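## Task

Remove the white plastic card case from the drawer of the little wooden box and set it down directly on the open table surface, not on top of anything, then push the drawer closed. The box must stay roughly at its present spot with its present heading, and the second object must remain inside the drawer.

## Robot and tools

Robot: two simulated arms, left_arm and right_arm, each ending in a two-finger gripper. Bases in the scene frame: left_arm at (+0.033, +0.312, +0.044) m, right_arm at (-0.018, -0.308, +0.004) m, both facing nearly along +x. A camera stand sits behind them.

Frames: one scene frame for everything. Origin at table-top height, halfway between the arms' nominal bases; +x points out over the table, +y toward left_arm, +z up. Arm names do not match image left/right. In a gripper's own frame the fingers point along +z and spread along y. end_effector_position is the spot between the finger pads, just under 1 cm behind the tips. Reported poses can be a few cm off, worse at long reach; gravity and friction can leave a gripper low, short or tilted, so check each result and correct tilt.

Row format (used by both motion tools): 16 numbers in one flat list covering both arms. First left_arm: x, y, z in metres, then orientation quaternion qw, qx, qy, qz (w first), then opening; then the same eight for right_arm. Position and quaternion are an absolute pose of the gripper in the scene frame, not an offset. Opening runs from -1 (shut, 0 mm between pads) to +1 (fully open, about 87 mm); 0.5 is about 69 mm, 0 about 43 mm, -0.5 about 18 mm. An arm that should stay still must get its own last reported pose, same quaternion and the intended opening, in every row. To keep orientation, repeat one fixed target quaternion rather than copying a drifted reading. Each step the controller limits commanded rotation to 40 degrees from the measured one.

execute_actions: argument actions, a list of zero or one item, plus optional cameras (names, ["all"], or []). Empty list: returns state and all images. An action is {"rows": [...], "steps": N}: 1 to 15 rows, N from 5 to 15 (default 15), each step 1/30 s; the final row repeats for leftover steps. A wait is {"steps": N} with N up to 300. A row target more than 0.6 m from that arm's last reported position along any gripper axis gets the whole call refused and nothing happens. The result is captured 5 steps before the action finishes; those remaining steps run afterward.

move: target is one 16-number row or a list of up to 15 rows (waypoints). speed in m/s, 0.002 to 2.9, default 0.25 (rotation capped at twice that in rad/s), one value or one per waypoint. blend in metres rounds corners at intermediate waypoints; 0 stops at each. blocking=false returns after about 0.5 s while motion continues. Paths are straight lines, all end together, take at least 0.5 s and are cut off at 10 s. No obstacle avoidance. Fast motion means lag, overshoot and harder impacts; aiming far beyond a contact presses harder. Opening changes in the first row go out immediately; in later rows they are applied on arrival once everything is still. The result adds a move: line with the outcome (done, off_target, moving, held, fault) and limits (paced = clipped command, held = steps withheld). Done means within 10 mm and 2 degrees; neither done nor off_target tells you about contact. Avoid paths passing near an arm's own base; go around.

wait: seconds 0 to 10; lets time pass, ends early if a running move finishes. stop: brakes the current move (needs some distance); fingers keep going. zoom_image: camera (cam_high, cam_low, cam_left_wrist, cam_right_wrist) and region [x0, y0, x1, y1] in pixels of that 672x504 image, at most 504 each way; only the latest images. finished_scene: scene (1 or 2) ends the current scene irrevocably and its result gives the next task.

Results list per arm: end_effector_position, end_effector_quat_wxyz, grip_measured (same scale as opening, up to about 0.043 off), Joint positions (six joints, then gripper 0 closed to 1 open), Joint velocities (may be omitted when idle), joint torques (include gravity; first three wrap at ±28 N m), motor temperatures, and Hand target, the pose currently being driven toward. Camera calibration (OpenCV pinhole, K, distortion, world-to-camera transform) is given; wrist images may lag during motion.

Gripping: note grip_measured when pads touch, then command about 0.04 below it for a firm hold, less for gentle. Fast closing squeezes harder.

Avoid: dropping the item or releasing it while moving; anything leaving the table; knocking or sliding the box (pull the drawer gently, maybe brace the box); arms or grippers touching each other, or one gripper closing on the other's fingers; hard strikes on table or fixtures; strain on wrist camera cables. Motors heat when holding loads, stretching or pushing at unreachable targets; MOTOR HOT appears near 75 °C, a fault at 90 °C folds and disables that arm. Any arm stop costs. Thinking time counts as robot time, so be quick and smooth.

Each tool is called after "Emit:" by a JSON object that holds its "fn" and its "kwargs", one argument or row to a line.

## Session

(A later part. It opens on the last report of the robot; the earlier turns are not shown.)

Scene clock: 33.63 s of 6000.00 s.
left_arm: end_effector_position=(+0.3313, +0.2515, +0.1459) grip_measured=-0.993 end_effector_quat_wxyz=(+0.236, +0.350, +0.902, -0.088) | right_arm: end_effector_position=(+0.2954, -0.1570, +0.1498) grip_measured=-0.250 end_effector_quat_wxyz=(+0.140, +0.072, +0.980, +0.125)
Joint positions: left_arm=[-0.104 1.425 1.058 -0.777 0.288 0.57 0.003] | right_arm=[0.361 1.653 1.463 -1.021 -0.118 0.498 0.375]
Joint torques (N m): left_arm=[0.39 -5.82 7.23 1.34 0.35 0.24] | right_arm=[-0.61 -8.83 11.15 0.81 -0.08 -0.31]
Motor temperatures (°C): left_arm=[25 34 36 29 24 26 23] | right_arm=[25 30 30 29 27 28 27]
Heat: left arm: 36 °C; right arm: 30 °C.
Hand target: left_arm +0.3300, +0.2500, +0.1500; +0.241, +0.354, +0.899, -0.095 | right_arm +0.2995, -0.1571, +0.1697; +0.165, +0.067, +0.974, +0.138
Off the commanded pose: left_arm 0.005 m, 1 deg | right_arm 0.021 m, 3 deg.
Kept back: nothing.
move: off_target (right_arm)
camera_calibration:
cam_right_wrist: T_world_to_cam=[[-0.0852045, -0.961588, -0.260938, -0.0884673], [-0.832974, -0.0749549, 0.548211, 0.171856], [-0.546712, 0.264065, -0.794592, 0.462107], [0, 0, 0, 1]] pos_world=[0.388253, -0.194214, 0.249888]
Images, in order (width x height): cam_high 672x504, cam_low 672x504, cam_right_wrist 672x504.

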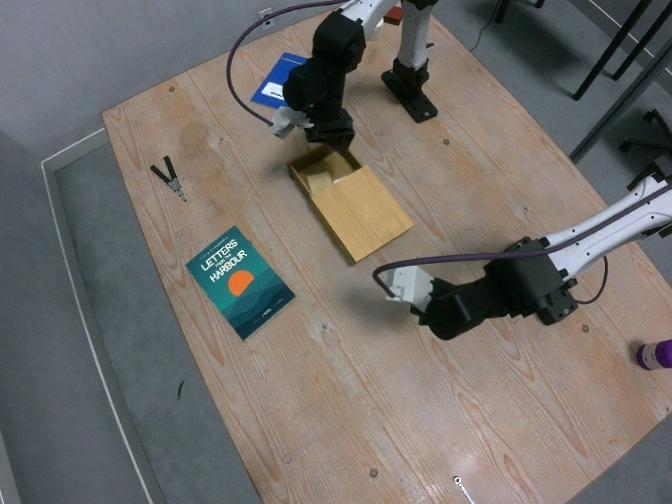

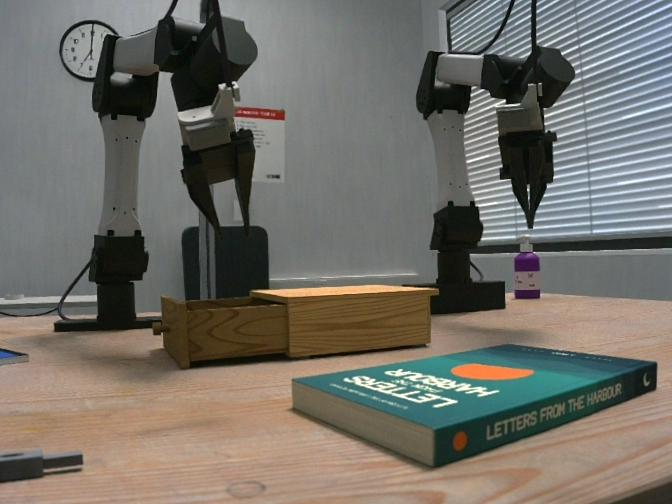

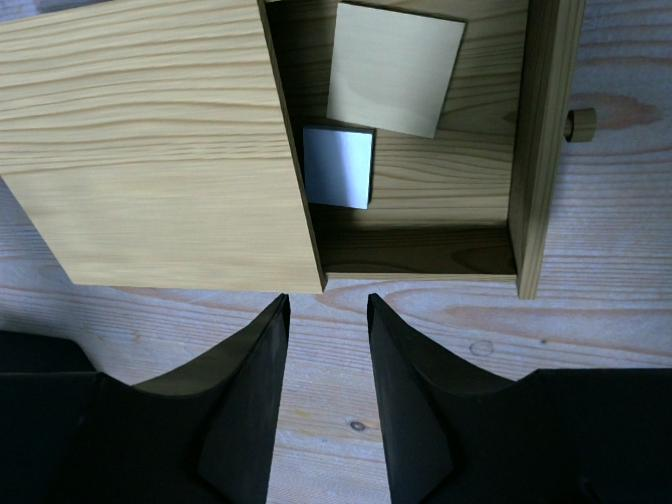

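Emit:
{"fn": "move", "kwargs": {
  "target": [
    [0.33,0.25,0.15,0.2408,0.3538,0.8988,-0.0948,-1,0.300,-0.157,0.09,0.1653,0.067,0.9742,0.1381,0.1],
    [0.33,0.25,0.15,0.2408,0.3538,0.8988,-0.0948,-1,0.302,-0.155,0.026,0.1653,0.067,0.9742,0.1381,0.1],
    [0.33,0.25,0.15,0.2408,0.3538,0.8988,-0.0948,-1,0.302,-0.155,0.026,0.1653,0.067,0.9742,0.1381,-0.6]
  ],
  "speed": [0.15,0.06,0.06],
  "cameras": ["cam_right_wrist"]
}}

Emit:
{"fn": "zoom_image", "kwargs": {
  "camera": "cam_right_wrist",
  "region": [180, 200, 500, 500]
}}

Scene clock: 37.07 s of 6000.00 s.
left_arm: end_effector_position=(+0.3313, +0.2515, +0.1459) grip_measured=-0.993 end_effector_quat_wxyz=(+0.236, +0.350, +0.902, -0.088) | right_arm: end_effector_position=(+0.3003, -0.1522, +0.0376) grip_measured=-0.600 end_effector_quat_wxyz=(+0.167, +0.067, +0.973, +0.145)
Joint positions: left_arm=[-0.104 1.425 1.058 -0.777 0.288 0.57 0.003] | right_arm=[0.361 1.698 1.037 -0.483 -0.135 0.499 0.2]
Joint torques (N m): left_arm=[0.4 -5.89 7.2 1.34 0.36 0.24] | right_arm=[-0.17 -4.3 6.22 1.24 0.07 -0.26]
Heat: left arm: 36 °C; right arm: 30 °C.
Hand target: left_arm +0.3300, +0.2500, +0.1500; +0.241, +0.354, +0.899, -0.095 | right_arm +0.3015, -0.1551, +0.0263; +0.165, +0.067, +0.974, +0.138
Off the commanded pose: left_arm 0.005 m, 1 deg | right_arm 0.012 m, 1 deg.
Kept back: nothing.
move: off_target (right_arm); target 3's new opening was sent with right_arm's hand 0.012 m and 1 deg from that target
camera_calibration:
cam_right_wrist: T_world_to_cam=[[-0.0628055, -0.951686, -0.300581, -0.116456], [-0.862836, -0.0995818, 0.495579, 0.244969], [-0.501568, 0.290477, -0.814894, 0.365674], [0, 0, 0, 1]] pos_world=[0.387464, -0.192655, 0.14158]
Images, in order (width x height): cam_right_wrist 672x504.

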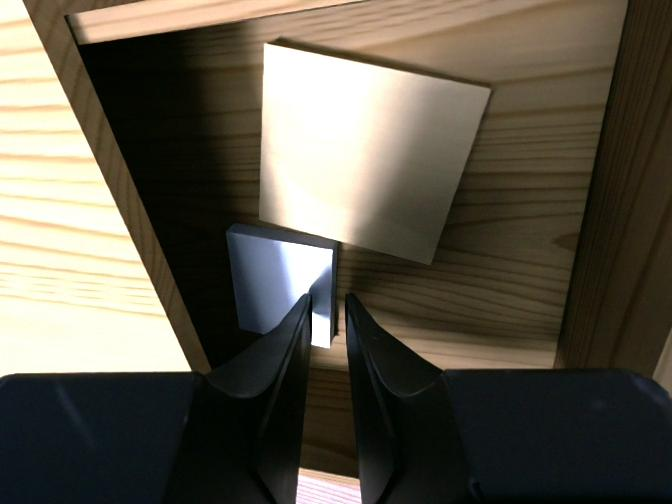

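Scaled by 1.575 from the camera's 672x504 image, which has a finer 960x720 frame.

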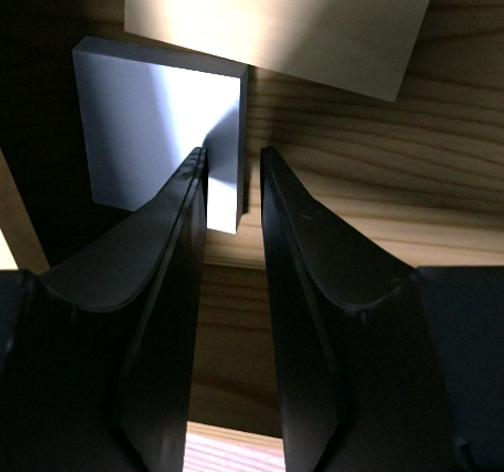

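Emit:
{"fn": "move", "kwargs": {
  "target": [
    [0.33,0.25,0.15,0.2408,0.3538,0.8988,-0.0948,-1,0.300,-0.158,0.11,0.1653,0.067,0.9742,0.1381,-0.6],
    [0.33,0.25,0.15,0.2408,0.3538,0.8988,-0.0948,-1,0.342,-0.170,0.10,0.2756,0,0.9613,0,0.05],
    [0.33,0.25,0.15,0.2408,0.3538,0.8988,-0.0948,-1,0.342,-0.170,0.040,0.2756,0,0.9613,0,0.05],
    [0.33,0.25,0.15,0.2408,0.3538,0.8988,-0.0948,-1,0.342,-0.170,0.040,0.2756,0,0.9613,0,0.5],
    [0.33,0.25,0.15,0.2408,0.3538,0.8988,-0.0948,-1,0.342,-0.170,0.040,0.2756,0,0.9613,0,0.8]
  ],
  "speed": [0.1,0.25,0.08,0.1,0.1],
  "cameras": ["cam_low","cam_high","cam_right_wrist"]
}}

Scene clock: 44.03 s of 6000.00 s.
left_arm: end_effector_position=(+0.3313, +0.2515, +0.1459) grip_measured=-0.993 end_effector_quat_wxyz=(+0.236, +0.350, +0.902, -0.088) | right_arm: end_effector_position=(+0.3404, -0.1741, +0.0451) grip_measured=+0.797 end_effector_quat_wxyz=(+0.275, +0.003, +0.962, -0.003)
Joint positions: left_arm=[-0.104 1.425 1.058 -0.777 0.288 0.57 0.003] | right_arm=[0.45 1.727 1.091 -0.421 0.224 0.368 0.898]
Joint torques (N m): left_arm=[0.36 -5.85 7.23 1.33 0.35 0.25] | right_arm=[0.8 -5.38 7.38 1.34 0.09 -0.15]
Heat: left arm: 37 °C; right arm: 31 °C.
Hand target: left_arm +0.3300, +0.2500, +0.1500; +0.241, +0.354, +0.899, -0.095 | right_arm +0.3419, -0.1700, +0.0401; +0.276, +0.000, +0.961, +0.000
Off the commanded pose: left_arm 0.005 m, 1 deg | right_arm 0.007 m, 1 deg.
Kept back: nothing.
move: done; target 2's new opening was sent with right_arm's hand 0.012 m and 2 deg from that target
camera_calibration:
cam_right_wrist: T_world_to_cam=[[0.0103081, -0.999858, 0.0133683, -0.179957], [-0.94844, -0.00554094, 0.316908, 0.327293], [-0.316789, -0.0159457, -0.948362, 0.287978], [0, 0, 0, 1]] pos_world=[0.403501, -0.173526, 0.171791]
Images, in order (width x height): cam_high 672x504, cam_low 672x504, cam_right_wrist 672x504.

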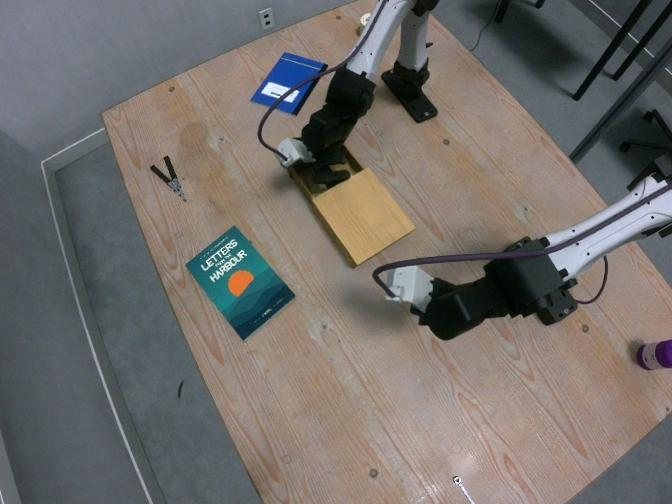

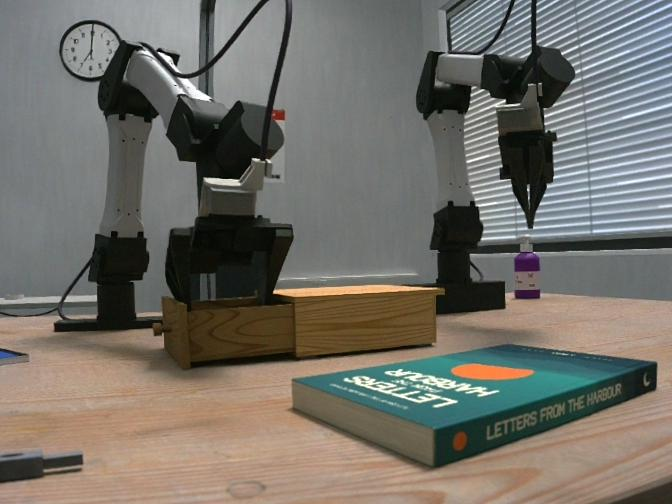

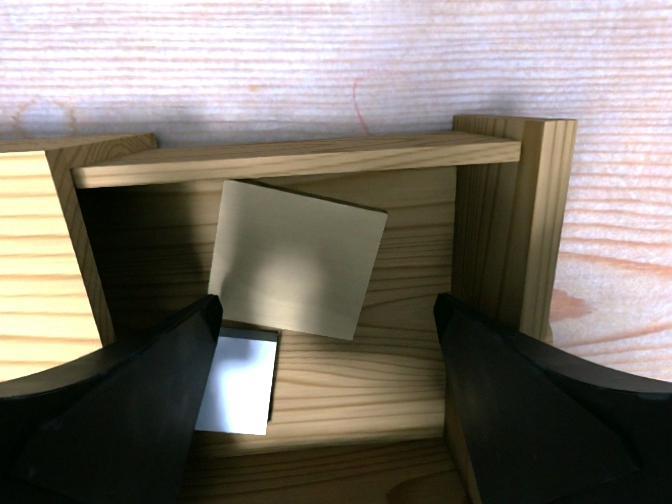

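Emit:
{"fn": "move", "kwargs": {
  "target": [
    [0.33,0.25,0.15,0.2408,0.3538,0.8988,-0.0948,-1,0.342,-0.170,0.040,0.2756,0,0.9613,0,1],
    [0.33,0.25,0.15,0.2408,0.3538,0.8988,-0.0948,-1,0.342,-0.172,0.042,0.2756,0,0.9613,0,0.4],
    [0.33,0.25,0.15,0.2408,0.3538,0.8988,-0.0948,-1,0.300,-0.180,0.16,0.2588,0,0.9659,0,-1]
  ],
  "speed": [0.1,0.1,0.2],
  "cameras": ["cam_low","cam_right_wrist"]
}}

Scene clock: 48.03 s of 6000.00 s.
left_arm: end_effector_position=(+0.3313, +0.2515, +0.1459) grip_measured=-0.993 end_effector_quat_wxyz=(+0.236, +0.350, +0.902, -0.088) | right_arm: end_effector_position=(+0.2969, -0.1863, +0.1440) grip_measured=-0.973 end_effector_quat_wxyz=(+0.239, -0.003, +0.971, -0.015)
Joint positions: left_arm=[-0.104 1.425 1.058 -0.777 0.288 0.57 0.003] | right_arm=[0.468 1.554 1.333 -0.916 0.224 0.382 0.013]
Joint torques (N m): left_arm=[0.38 -5.83 7.25 1.34 0.35 0.24] | right_arm=[0.8 -7.39 10.99 0.9 0.04 -0.02]
Heat: left arm: 37 °C; right arm: 31 °C.
Hand target: left_arm +0.3300, +0.2500, +0.1500; +0.241, +0.354, +0.899, -0.095 | right_arm +0.2997, -0.1803, +0.1598; +0.259, +0.000, +0.966, +0.000
Off the commanded pose: left_arm 0.005 m, 1 deg | right_arm 0.017 m, 3 deg.
Kept back: nothing.
move: off_target (right_arm); target 3's new opening was sent with right_arm's hand 0.017 m and 3 deg from that target
camera_calibration:
cam_right_wrist: T_world_to_cam=[[0.0180593, -0.999064, 0.0393079, -0.198976], [-0.922827, -0.00152519, 0.385211, 0.237909], [-0.384791, -0.043231, -0.921991, 0.379172], [0, 0, 0, 1]] pos_world=[0.369044, -0.182035, 0.265769]
Images, in order (width x height): cam_low 672x504, cam_right_wrist 672x504.

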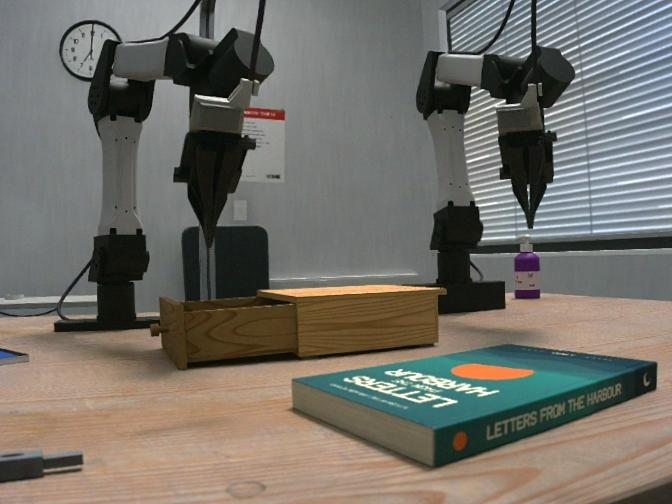

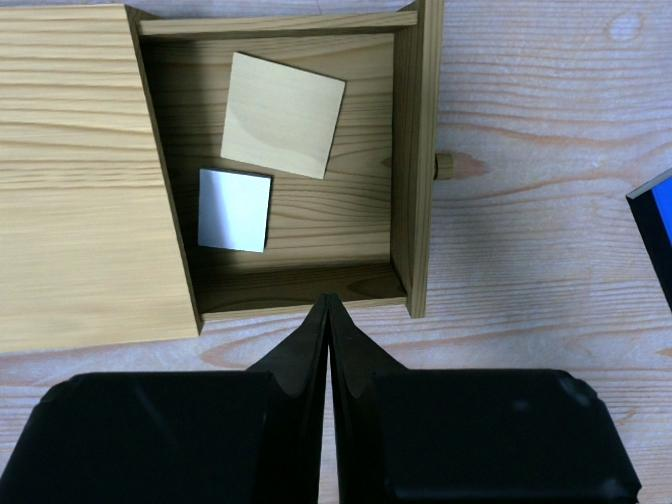

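Emit:
{"fn": "move", "kwargs": {
  "target": [
    [0.33,0.25,0.15,0.2408,0.3538,0.8988,-0.0948,-1,0.309,-0.140,0.10,0.2090,0.056,0.943,0.2527,-1],
    [0.33,0.25,0.15,0.2408,0.3538,0.8988,-0.0948,-1,0.309,-0.093,0.030,0.2090,0.056,0.943,0.2527,-1]
  ],
  "speed": [0.25,0.06],
  "cameras": ["cam_low","cam_right_wrist"]
}}

Emit:
{"fn": "zoom_image", "kwargs": {
  "camera": "cam_right_wrist",
  "region": [180, 150, 500, 450]
}}

Scene clock: 52.13 s of 6000.00 s.
left_arm: end_effector_position=(+0.3313, +0.2515, +0.1459) grip_measured=-0.993 end_effector_quat_wxyz=(+0.236, +0.350, +0.902, -0.088) | right_arm: end_effector_position=(+0.3064, -0.0980, +0.0359) grip_measured=-0.973 end_effector_quat_wxyz=(+0.204, +0.055, +0.945, +0.251)
Joint positions: left_arm=[-0.104 1.425 1.058 -0.777 0.288 0.57 0.003] | right_arm=[0.427 1.705 0.929 -0.182 -0.26 0.596 0.013]
Joint torques (N m): left_arm=[0.36 -5.85 7.2 1.34 0.35 0.23] | right_arm=[1.37 -4.68 6.98 1.62 0 -0.1]
Heat: left arm: 37 °C; right arm: 31 °C.
Hand target: left_arm +0.3300, +0.2500, +0.1500; +0.241, +0.354, +0.899, -0.095 | right_arm +0.3087, -0.0931, +0.0303; +0.209, +0.056, +0.943, +0.253
Off the commanded pose: left_arm 0.005 m, 1 deg | right_arm 0.008 m, 1 deg.
Kept back: nothing.
move: done
camera_calibration:
cam_right_wrist: T_world_to_cam=[[0.0180402, -0.8709, -0.491129, -0.0750143], [-0.899271, -0.228836, 0.372754, 0.25942], [-0.437019, 0.434933, -0.787304, 0.344879], [0, 0, 0, 1]] pos_world=[0.385361, -0.155965, 0.137984]
Images, in order (width x height): cam_low 672x504, cam_right_wrist 672x504.

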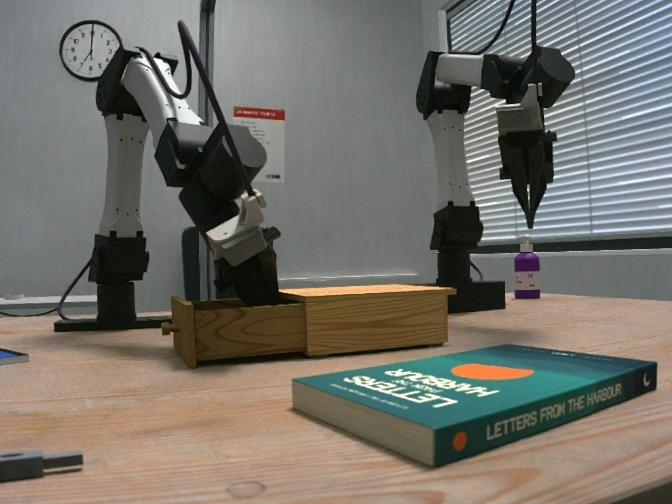

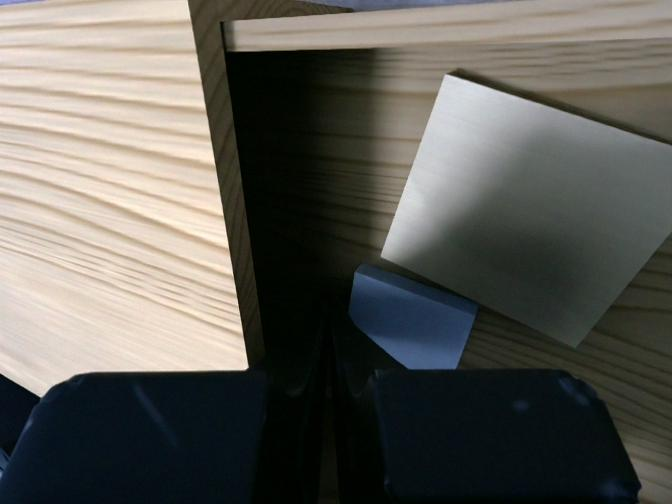

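Scaled by 1.575 from the camera's 672x504 image, which has a finer 960x720 frame.

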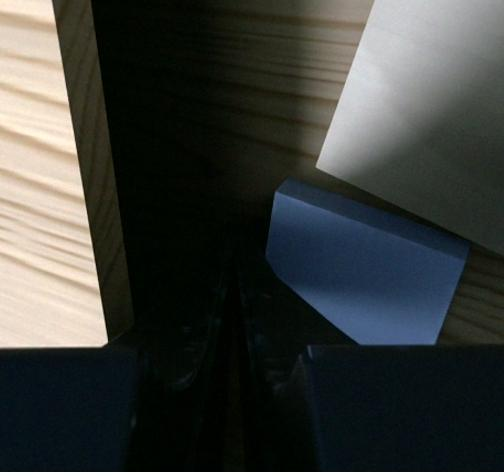

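Emit:
{"fn": "move", "kwargs": {
  "target": [
    [0.33,0.25,0.15,0.2408,0.3538,0.8988,-0.0948,-1,0.306,-0.143,0.029,0.2090,0.056,0.943,0.2527,-1],
    [0.33,0.25,0.15,0.2408,0.3538,0.8988,-0.0948,-1,0.306,-0.140,0.05,0.2090,0.056,0.943,0.2527,-1],
    [0.33,0.25,0.15,0.2408,0.3538,0.8988,-0.0948,-1,0.300,-0.165,0.155,0.2588,0,0.9659,0,-1]
  ],
  "speed": [0.05,0.08,0.2],
  "cameras": ["cam_low","cam_right_wrist"]
}}

Emit:
{"fn": "zoom_image", "kwargs": {
  "camera": "cam_right_wrist",
  "region": [120, 0, 480, 300]
}}

Scene clock: 56.37 s of 6000.00 s.
left_arm: end_effector_position=(+0.3313, +0.2515, +0.1459) grip_measured=-0.993 end_effector_quat_wxyz=(+0.236, +0.350, +0.902, -0.088) | right_arm: end_effector_position=(+0.2944, -0.1669, +0.1421) grip_measured=-0.973 end_effector_quat_wxyz=(+0.241, +0.003, +0.971, -0.001)
Joint positions: left_arm=[-0.104 1.425 1.058 -0.777 0.288 0.57 0.003] | right_arm=[0.515 1.567 1.337 -0.905 0.222 0.442 0.013]
Joint torques (N m): left_arm=[0.4 -5.91 7.23 1.33 0.35 0.23] | right_arm=[0.65 -6.48 11.41 0.97 0.3 -0.26]
Heat: left arm: 38 °C; right arm: 31 °C.
Hand target: left_arm +0.3300, +0.2500, +0.1500; +0.241, +0.354, +0.899, -0.095 | right_arm +0.2997, -0.1651, +0.1550; +0.259, +0.000, +0.966, +0.000
Off the commanded pose: left_arm 0.005 m, 1 deg | right_arm 0.014 m, 2 deg.
Kept back: nothing.
move: off_target (right_arm)
camera_calibration:
cam_right_wrist: T_world_to_cam=[[0.0123875, -0.999888, 0.00835425, -0.17354], [-0.924002, -0.00825315, 0.382298, 0.236085], [-0.382186, -0.012455, -0.924001, 0.381932], [0, 0, 0, 1]] pos_world=[0.366261, -0.166815, 0.264101]
Images, in order (width x height): cam_low 672x504, cam_right_wrist 672x504.

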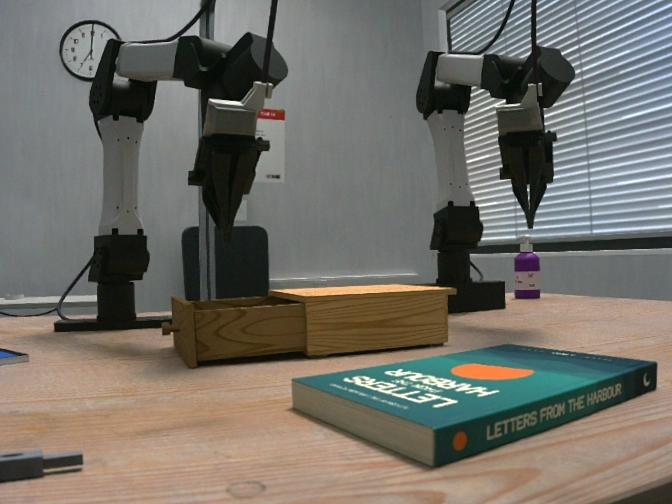

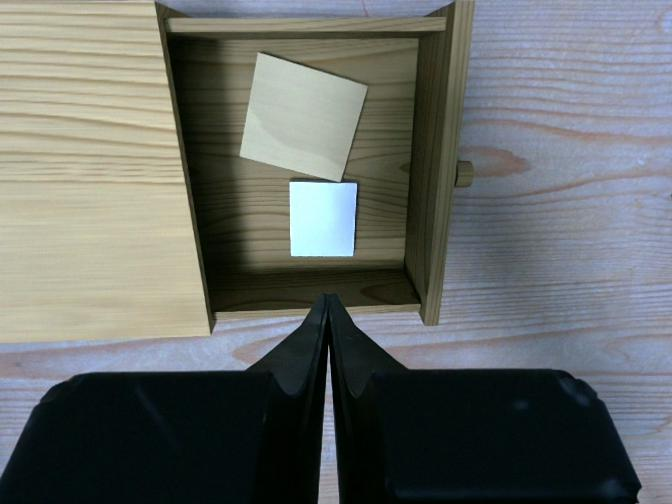

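Scaled by 1.400 from the camera's 672x504 image, which has a finer 960x720 frame.

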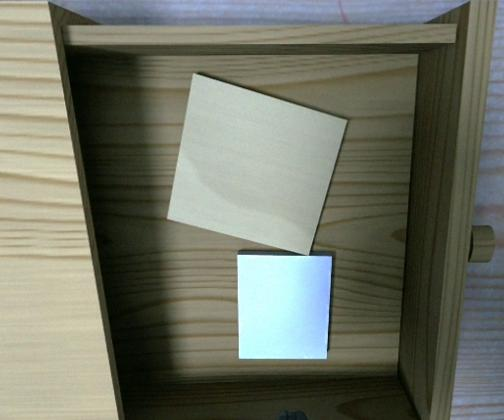

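Emit:
{"fn": "move", "kwargs": {
  "target": [
    [0.33,0.25,0.15,0.2408,0.3538,0.8988,-0.0948,-1,0.298,-0.159,0.10,0.1736,0,0.9848,0,0.15],
    [0.33,0.25,0.15,0.2408,0.3538,0.8988,-0.0948,-1,0.298,-0.159,0.022,0.1736,0,0.9848,0,0.15]
  ],
  "speed": [0.2,0.06],
  "cameras": ["cam_low","cam_right_wrist"]
}}

Emit:
{"fn": "zoom_image", "kwargs": {
  "camera": "cam_right_wrist",
  "region": [180, 150, 500, 450]
}}

Scene clock: 59.33 s of 6000.00 s.
left_arm: end_effector_position=(+0.3313, +0.2515, +0.1459) grip_measured=-0.993 end_effector_quat_wxyz=(+0.236, +0.350, +0.902, -0.088) | right_arm: end_effector_position=(+0.2956, -0.1585, +0.0326) grip_measured=+0.150 end_effector_quat_wxyz=(+0.176, -0.003, +0.984, -0.001)
Joint positions: left_arm=[-0.104 1.425 1.058 -0.777 0.288 0.57 0.003] | right_arm=[0.503 1.766 1.143 -0.631 0.159 0.442 0.575]
Joint torques (N m): left_arm=[0.39 -5.91 7.21 1.34 0.36 0.23] | right_arm=[-0.66 -4.79 6.37 1.04 0.04 -0.15]
Heat: left arm: 38 °C; right arm: 31 °C.
Hand target: left_arm +0.3300, +0.2500, +0.1500; +0.241, +0.354, +0.899, -0.095 | right_arm +0.2976, -0.1591, +0.0223; +0.173, +0.000, +0.985, +0.000
Off the commanded pose: left_arm 0.005 m, 1 deg | right_arm 0.011 m, 0 deg.
Kept back: nothing.
move: off_target (right_arm)
camera_calibration:
cam_right_wrist: T_world_to_cam=[[0.0246367, -0.999661, 0.00836566, -0.167842], [-0.865103, -0.0171253, 0.501302, 0.256297], [-0.500989, -0.0195876, -0.865232, 0.313336], [0, 0, 0, 1]] pos_world=[0.382836, -0.157259, 0.14403]
Images, in order (width x height): cam_low 672x504, cam_right_wrist 672x504.

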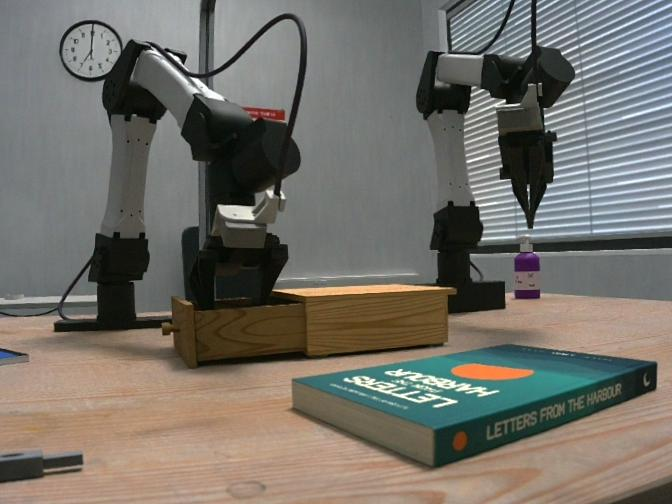

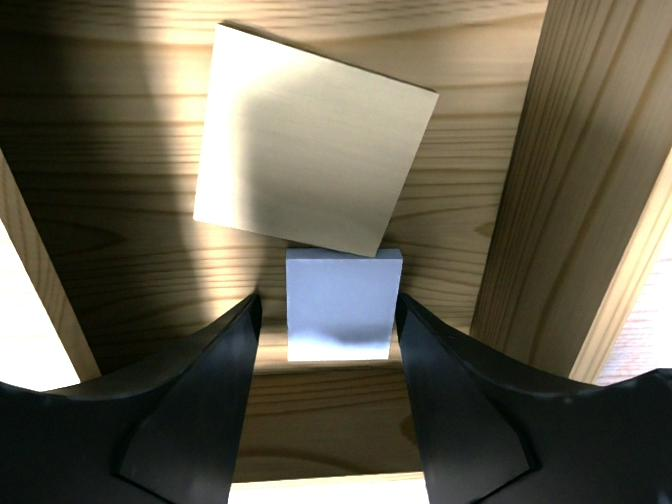

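Scaled by 1.575 from the camera's 672x504 image, which has a finer 960x720 frame.

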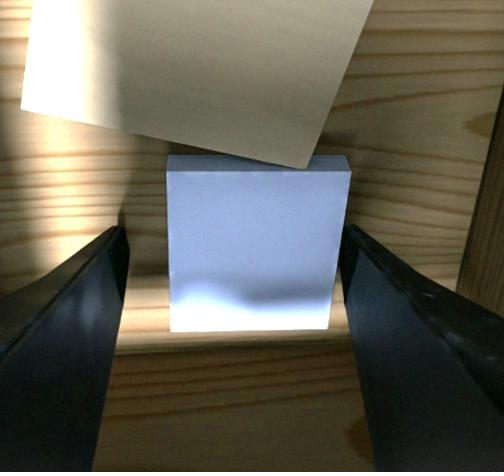

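Emit:
{"fn": "move", "kwargs": {
  "target": [
    [0.33,0.25,0.15,0.2408,0.3538,0.8988,-0.0948,-1,0.298,-0.161,0.022,0.1736,0,0.9848,0,-0.4],
    [0.33,0.25,0.15,0.2408,0.3538,0.8988,-0.0948,-1,0.296,-0.162,0.17,0.1736,0,0.9848,0,-0.4]
  ],
  "speed": 0.08,
  "cameras": ["cam_low","cam_high","cam_right_wrist"]
}}

Scene clock: 62.70 s of 6000.00 s.
left_arm: end_effector_position=(+0.3313, +0.2515, +0.1459) grip_measured=-0.993 end_effector_quat_wxyz=(+0.236, +0.350, +0.902, -0.088) | right_arm: end_effector_position=(+0.2915, -0.1614, +0.1519) grip_measured=-0.069 end_effector_quat_wxyz=(+0.151, -0.004, +0.988, -0.013)
Joint positions: left_arm=[-0.104 1.425 1.058 -0.777 0.288 0.57 0.003] | right_arm=[0.5 1.735 1.597 -1.17 0.158 0.442 0.465]
Joint torques (N m): left_arm=[0.38 -5.89 7.23 1.34 0.35 0.24] | right_arm=[-0.85 -9.16 10.95 0.61 0.09 -0.22]
Heat: left arm: 38 °C; right arm: 32 °C.
Hand target: left_arm +0.3300, +0.2500, +0.1500; +0.241, +0.354, +0.899, -0.095 | right_arm +0.2956, -0.1622, +0.1698; +0.174, +0.000, +0.985, +0.000
Off the commanded pose: left_arm 0.005 m, 1 deg | right_arm 0.019 m, 3 deg.
Kept back: nothing.
move: off_target (right_arm)
camera_calibration:
cam_right_wrist: T_world_to_cam=[[0.023248, -0.999242, 0.0312106, -0.174607], [-0.839295, -0.00254556, 0.543671, 0.181369], [-0.543179, -0.0388342, -0.838718, 0.419603], [0, 0, 0, 1]] pos_world=[0.384201, -0.157718, 0.258773]
Images, in order (width x height): cam_high 672x504, cam_low 672x504, cam_right_wrist 672x504.

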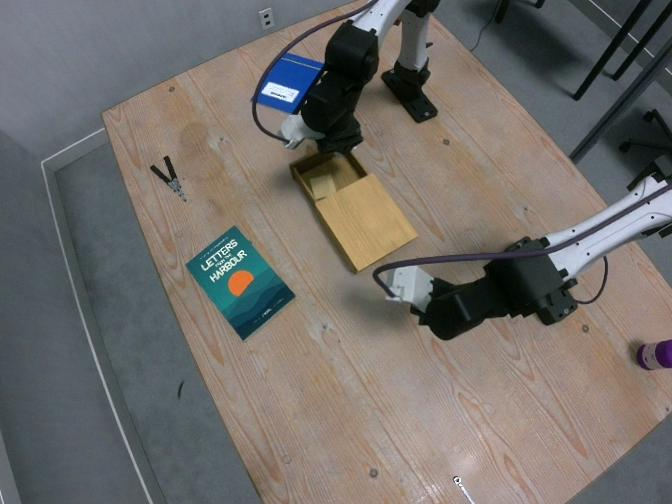

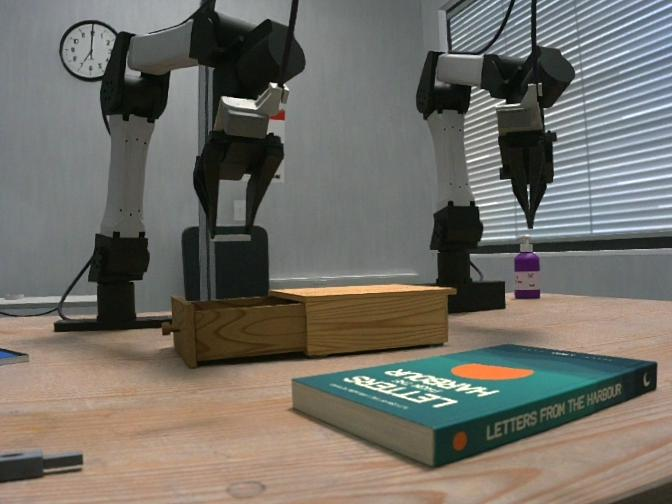

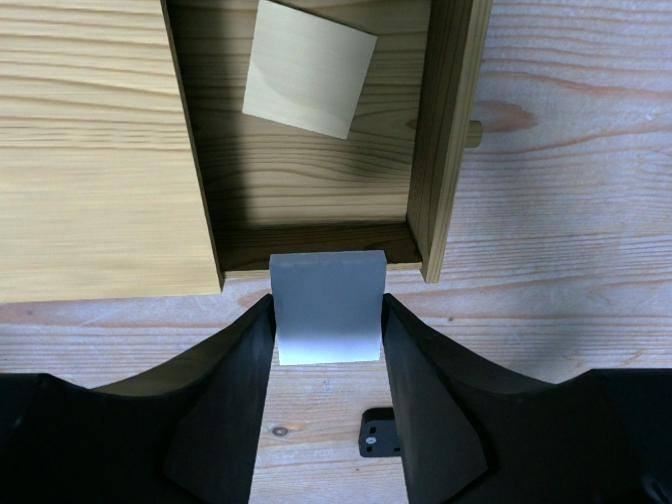

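Emit:
{"fn": "move", "kwargs": {
  "target": [
    [0.33,0.25,0.15,0.2408,0.3538,0.8988,-0.0948,-1,0.255,-0.355,0.15,0.1736,0,0.9848,0,-0.4],
    [0.33,0.25,0.15,0.2408,0.3538,0.8988,-0.0948,-1,0.255,-0.355,0.035,0.1736,0,0.9848,0,-0.4],
    [0.33,0.25,0.15,0.2408,0.3538,0.8988,-0.0948,-1,0.255,-0.355,0.005,0.1736,0,0.9848,0,-0.4]
  ],
  "speed": [0.25,0.12,0.03],
  "blend": [0.03,0.01,0],
  "cameras": ["cam_low","cam_high","cam_right_wrist"]
}}

Emit:
{"fn": "zoom_image", "kwargs": {
  "camera": "cam_low",
  "region": [20, 240, 160, 380]
}}

Scene clock: 66.23 s of 6000.00 s.
left_arm: end_effector_position=(+0.3313, +0.2515, +0.1459) grip_measured=-0.993 end_effector_quat_wxyz=(+0.236, +0.350, +0.902, -0.088) | right_arm: end_effector_position=(+0.2506, -0.3539, +0.0184) grip_measured=-0.069 end_effector_quat_wxyz=(+0.168, +0.002, +0.986, -0.004)
Joint positions: left_arm=[-0.104 1.425 1.058 -0.777 0.288 0.57 0.003] | right_arm=[-0.147 1.511 0.807 -0.532 -0.05 -0.165 0.465]
Joint torques (N m): left_arm=[0.4 -5.82 7.24 1.34 0.35 0.23] | right_arm=[-0.75 -2.14 4.72 1.48 -0.19 -0.27]
Heat: left arm: 38 °C; right arm: 32 °C.
Hand target: left_arm +0.3300, +0.2500, +0.1500; +0.241, +0.354, +0.899, -0.095 | right_arm +0.2540, -0.3549, +0.0060; +0.173, +0.000, +0.985, +0.000
Off the commanded pose: left_arm 0.005 m, 1 deg | right_arm 0.014 m, 1 deg.
Kept back: nothing.
move: off_target (right_arm)
camera_calibration:
cam_right_wrist: T_world_to_cam=[[0.0151266, -0.999802, 0.0129048, -0.359666], [-0.857367, -0.00632865, 0.514667, 0.222896], [-0.514483, -0.0188494, -0.857293, 0.278262], [0, 0, 0, 1]] pos_world=[0.339705, -0.352939, 0.128477]
Images, in order (width x height): cam_high 672x504, cam_low 672x504, cam_right_wrist 672x504.

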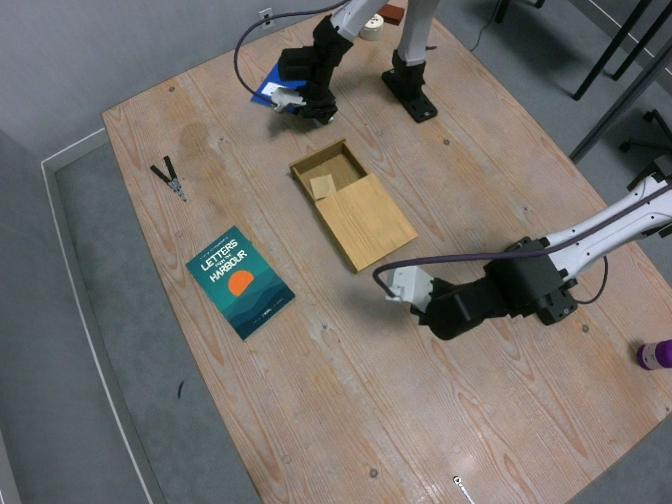

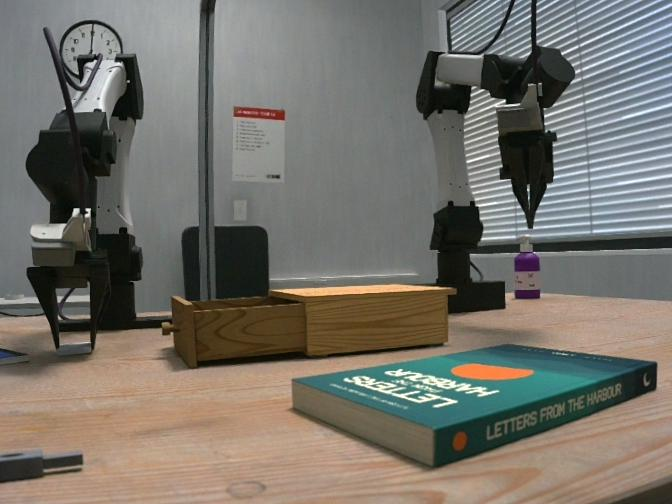

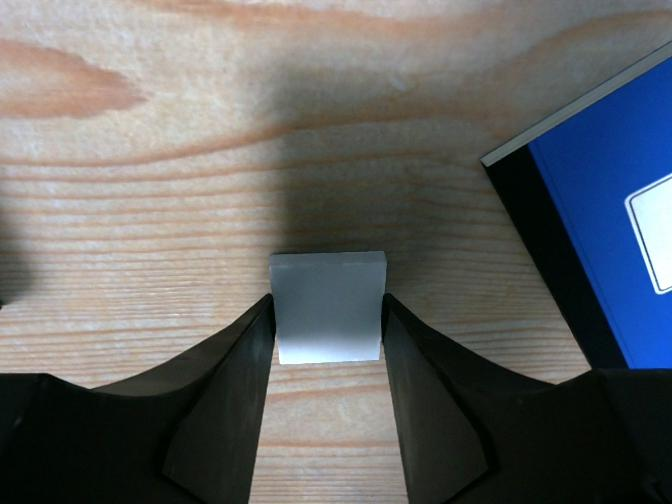

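Scaled by 3.600 from the camera's 672x504 image, which has a finer 960x720 frame.

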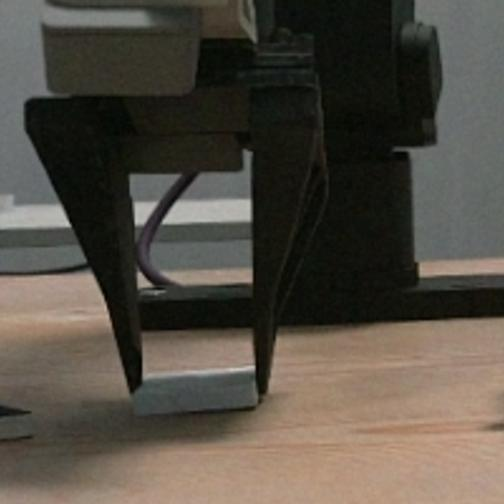

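Emit:
{"fn": "move", "kwargs": {
  "target": [
    [0.33,0.25,0.15,0.2408,0.3538,0.8988,-0.0948,-1,0.2506,-0.354,0.018,0.168,0.002,0.986,-0.004,0.2],
    [0.31,0.17,0.10,0.2408,0.3538,0.8988,-0.0948,-1,0.250,-0.354,0.11,0.168,0.002,0.986,-0.004,0.2],
    [0.31,0.125,0.06,0.2408,0.3538,0.8988,-0.0948,-1,0.322,-0.30,0.11,0.254,-0.192,0.947,0.051,-1],
    [0.31,0.125,0.045,0.2408,0.3538,0.8988,-0.0948,-1,0.322,-0.285,0.045,0.254,-0.192,0.947,0.051,-1]
  ],
  "speed": [0.05,0.15,0.2,0.12],
  "blend": [0,0.02,0,0],
  "cameras": ["all"]
}}

Emit:
{"fn": "zoom_image", "kwargs": {
  "camera": "cam_high",
  "region": [220, 140, 420, 320]
}}

Scene clock: 71.20 s of 6000.00 s.
left_arm: end_effector_position=(+0.3109, +0.1231, +0.0507) grip_measured=-0.993 end_effector_quat_wxyz=(+0.243, +0.357, +0.896, -0.102) | right_arm: end_effector_position=(+0.3176, -0.2861, +0.0481) grip_measured=-0.973 end_effector_quat_wxyz=(+0.250, -0.194, +0.947, +0.054)
Joint positions: left_arm=[-0.558 1.62 0.819 -0.246 0.108 0.166 0.003] | right_arm=[0.032 1.577 0.954 -0.467 -0.2 -0.353 0.013]
Joint torques (N m): left_arm=[-0.38 -5.31 5.5 1.77 -0.08 0.06] | right_arm=[0.69 -4.49 7.73 1.3 -0.04 -0.02]
Heat: left arm: 38 °C; right arm: 32 °C.
Hand target: left_arm +0.3098, +0.1250, +0.0451; +0.241, +0.354, +0.899, -0.095 | right_arm +0.3218, -0.2850, +0.0451; +0.254, -0.192, +0.947, +0.051
Off the commanded pose: left_arm 0.006 m, 1 deg | right_arm 0.006 m, 1 deg.
Kept back: nothing.
move: done; target 3's new opening was sent with right_arm's hand 0.018 m and 3 deg from that target
camera_calibration:
cam_left_wrist: T_world_to_cam=[[-0.685963, -0.727629, -0.00331414, 0.301117], [-0.692537, 0.65147, 0.309806, 0.144129], [-0.223265, 0.214811, -0.950794, 0.235769], [0, 0, 0, 1]] pos_world=[0.359009, 0.0745601, 0.180514]
cam_right_wrist: T_world_to_cam=[[0.411947, -0.911202, 0.00344812, -0.393512], [-0.852855, -0.38423, 0.353562, 0.163536], [-0.320841, -0.148589, -0.935405, 0.244578], [0, 0, 0, 1]] pos_world=[0.380049, -0.259391, 0.172316]

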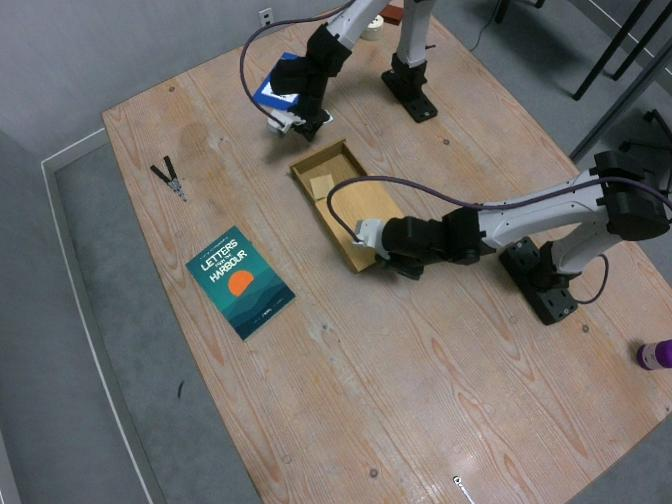

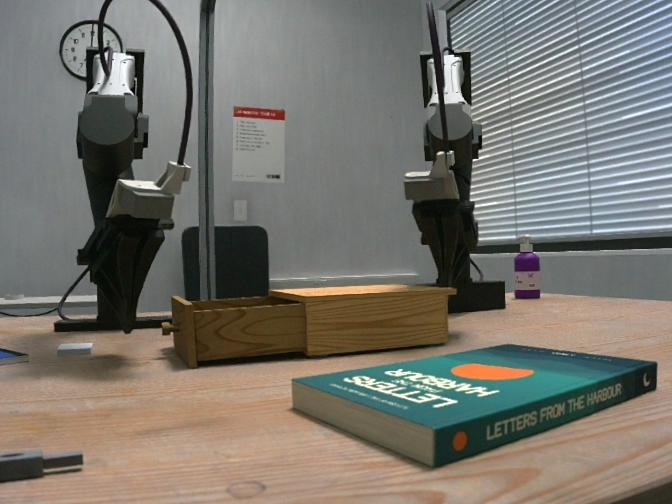

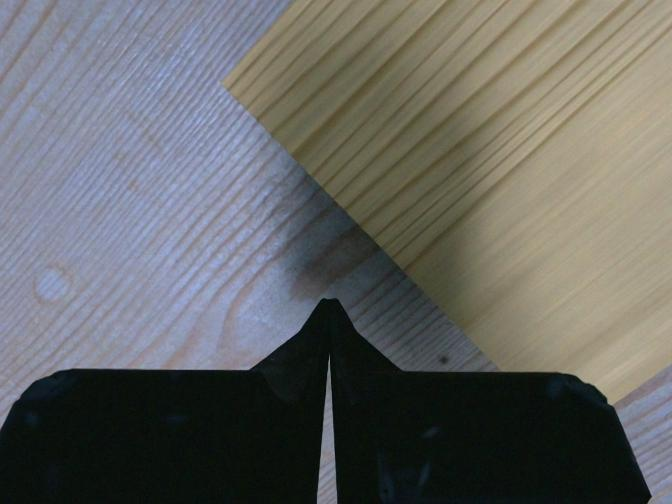

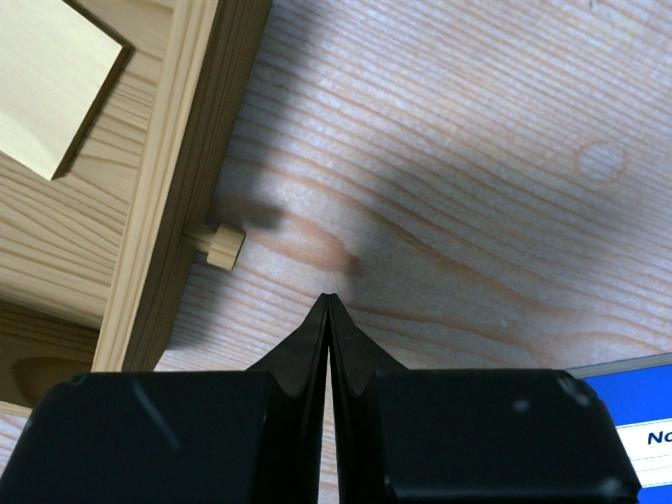

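Scaled by 2.520 from the camera's 672x504 image, which has a finer 960x720 frame.

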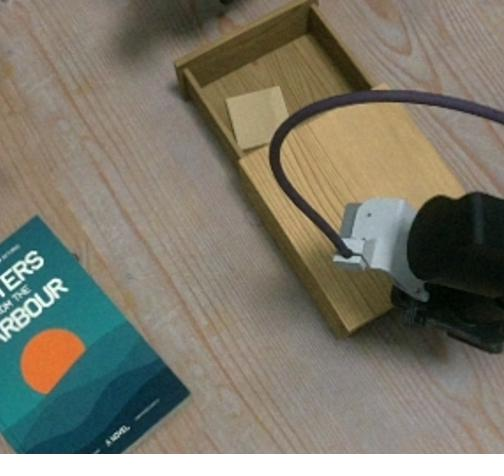

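Emit:
{"fn": "move", "kwargs": {
  "target": [
    [0.31,0.107,0.045,0.2408,0.3538,0.8988,-0.0948,-1,0.322,-0.285,0.045,0.254,-0.192,0.947,0.051,-1],
    [0.31,0.107,0.045,0.2408,0.3538,0.8988,-0.0948,-1,0.316,-0.2,0.05,0.254,-0.192,0.947,0.051,-1]
  ],
  "speed": 0.08,
  "cameras": ["cam_high","cam_low","cam_right_wrist"]
}}

Scene clock: 74.23 s of 6000.00 s.
left_arm: end_effector_position=(+0.3018, +0.1177, +0.0396) grip_measured=-0.993 end_effector_quat_wxyz=(+0.228, +0.354, +0.903, -0.084) | right_arm: end_effector_position=(+0.3099, -0.2262, +0.0482) grip_measured=-0.974 end_effector_quat_wxyz=(+0.245, -0.181, +0.952, +0.012)
Joint positions: left_arm=[-0.61 1.654 0.819 -0.247 0.053 0.12 0.003] | right_arm=[0.294 1.577 0.956 -0.453 0.014 -0.115 0.013]
Joint torques (N m): left_arm=[-0.39 -5.44 8.51 1.76 0.16 0.07] | right_arm=[3.17 -3.81 10.37 1.29 -0.72 0.08]
Heat: left arm: 39 °C; right arm: 32 °C.
Hand target: left_arm +0.3097, +0.1073, +0.0453; +0.241, +0.354, +0.899, -0.095 | right_arm +0.3146, -0.2009, +0.0509; +0.253, -0.192, +0.947, +0.050
Off the commanded pose: left_arm 0.014 m, 2 deg | right_arm 0.027 m, 5 deg.
Kept back: nothing.
move: off_target (left_arm, right_arm)
camera_calibration:
cam_right_wrist: T_world_to_cam=[[0.367791, -0.926893, 0.0748333, -0.328949], [-0.871016, -0.315197, 0.376805, 0.200206], [-0.325671, -0.203766, -0.923265, 0.239499], [0, 0, 0, 1]] pos_world=[0.373364, -0.192994, 0.170299]
Images, in order (width x height): cam_high 672x504, cam_low 672x504, cam_right_wrist 672x504.

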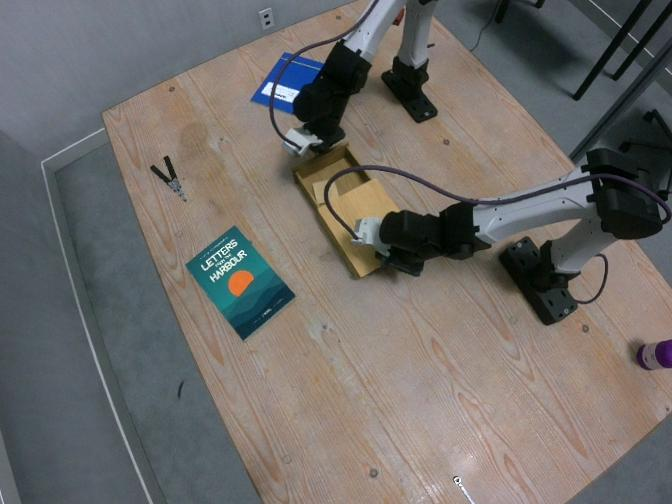

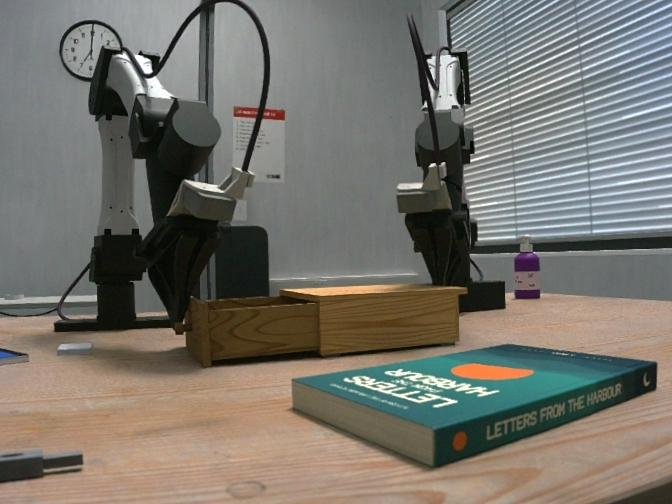

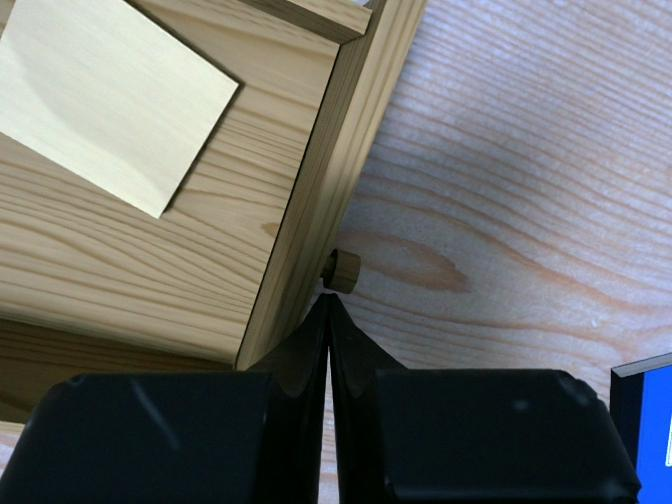

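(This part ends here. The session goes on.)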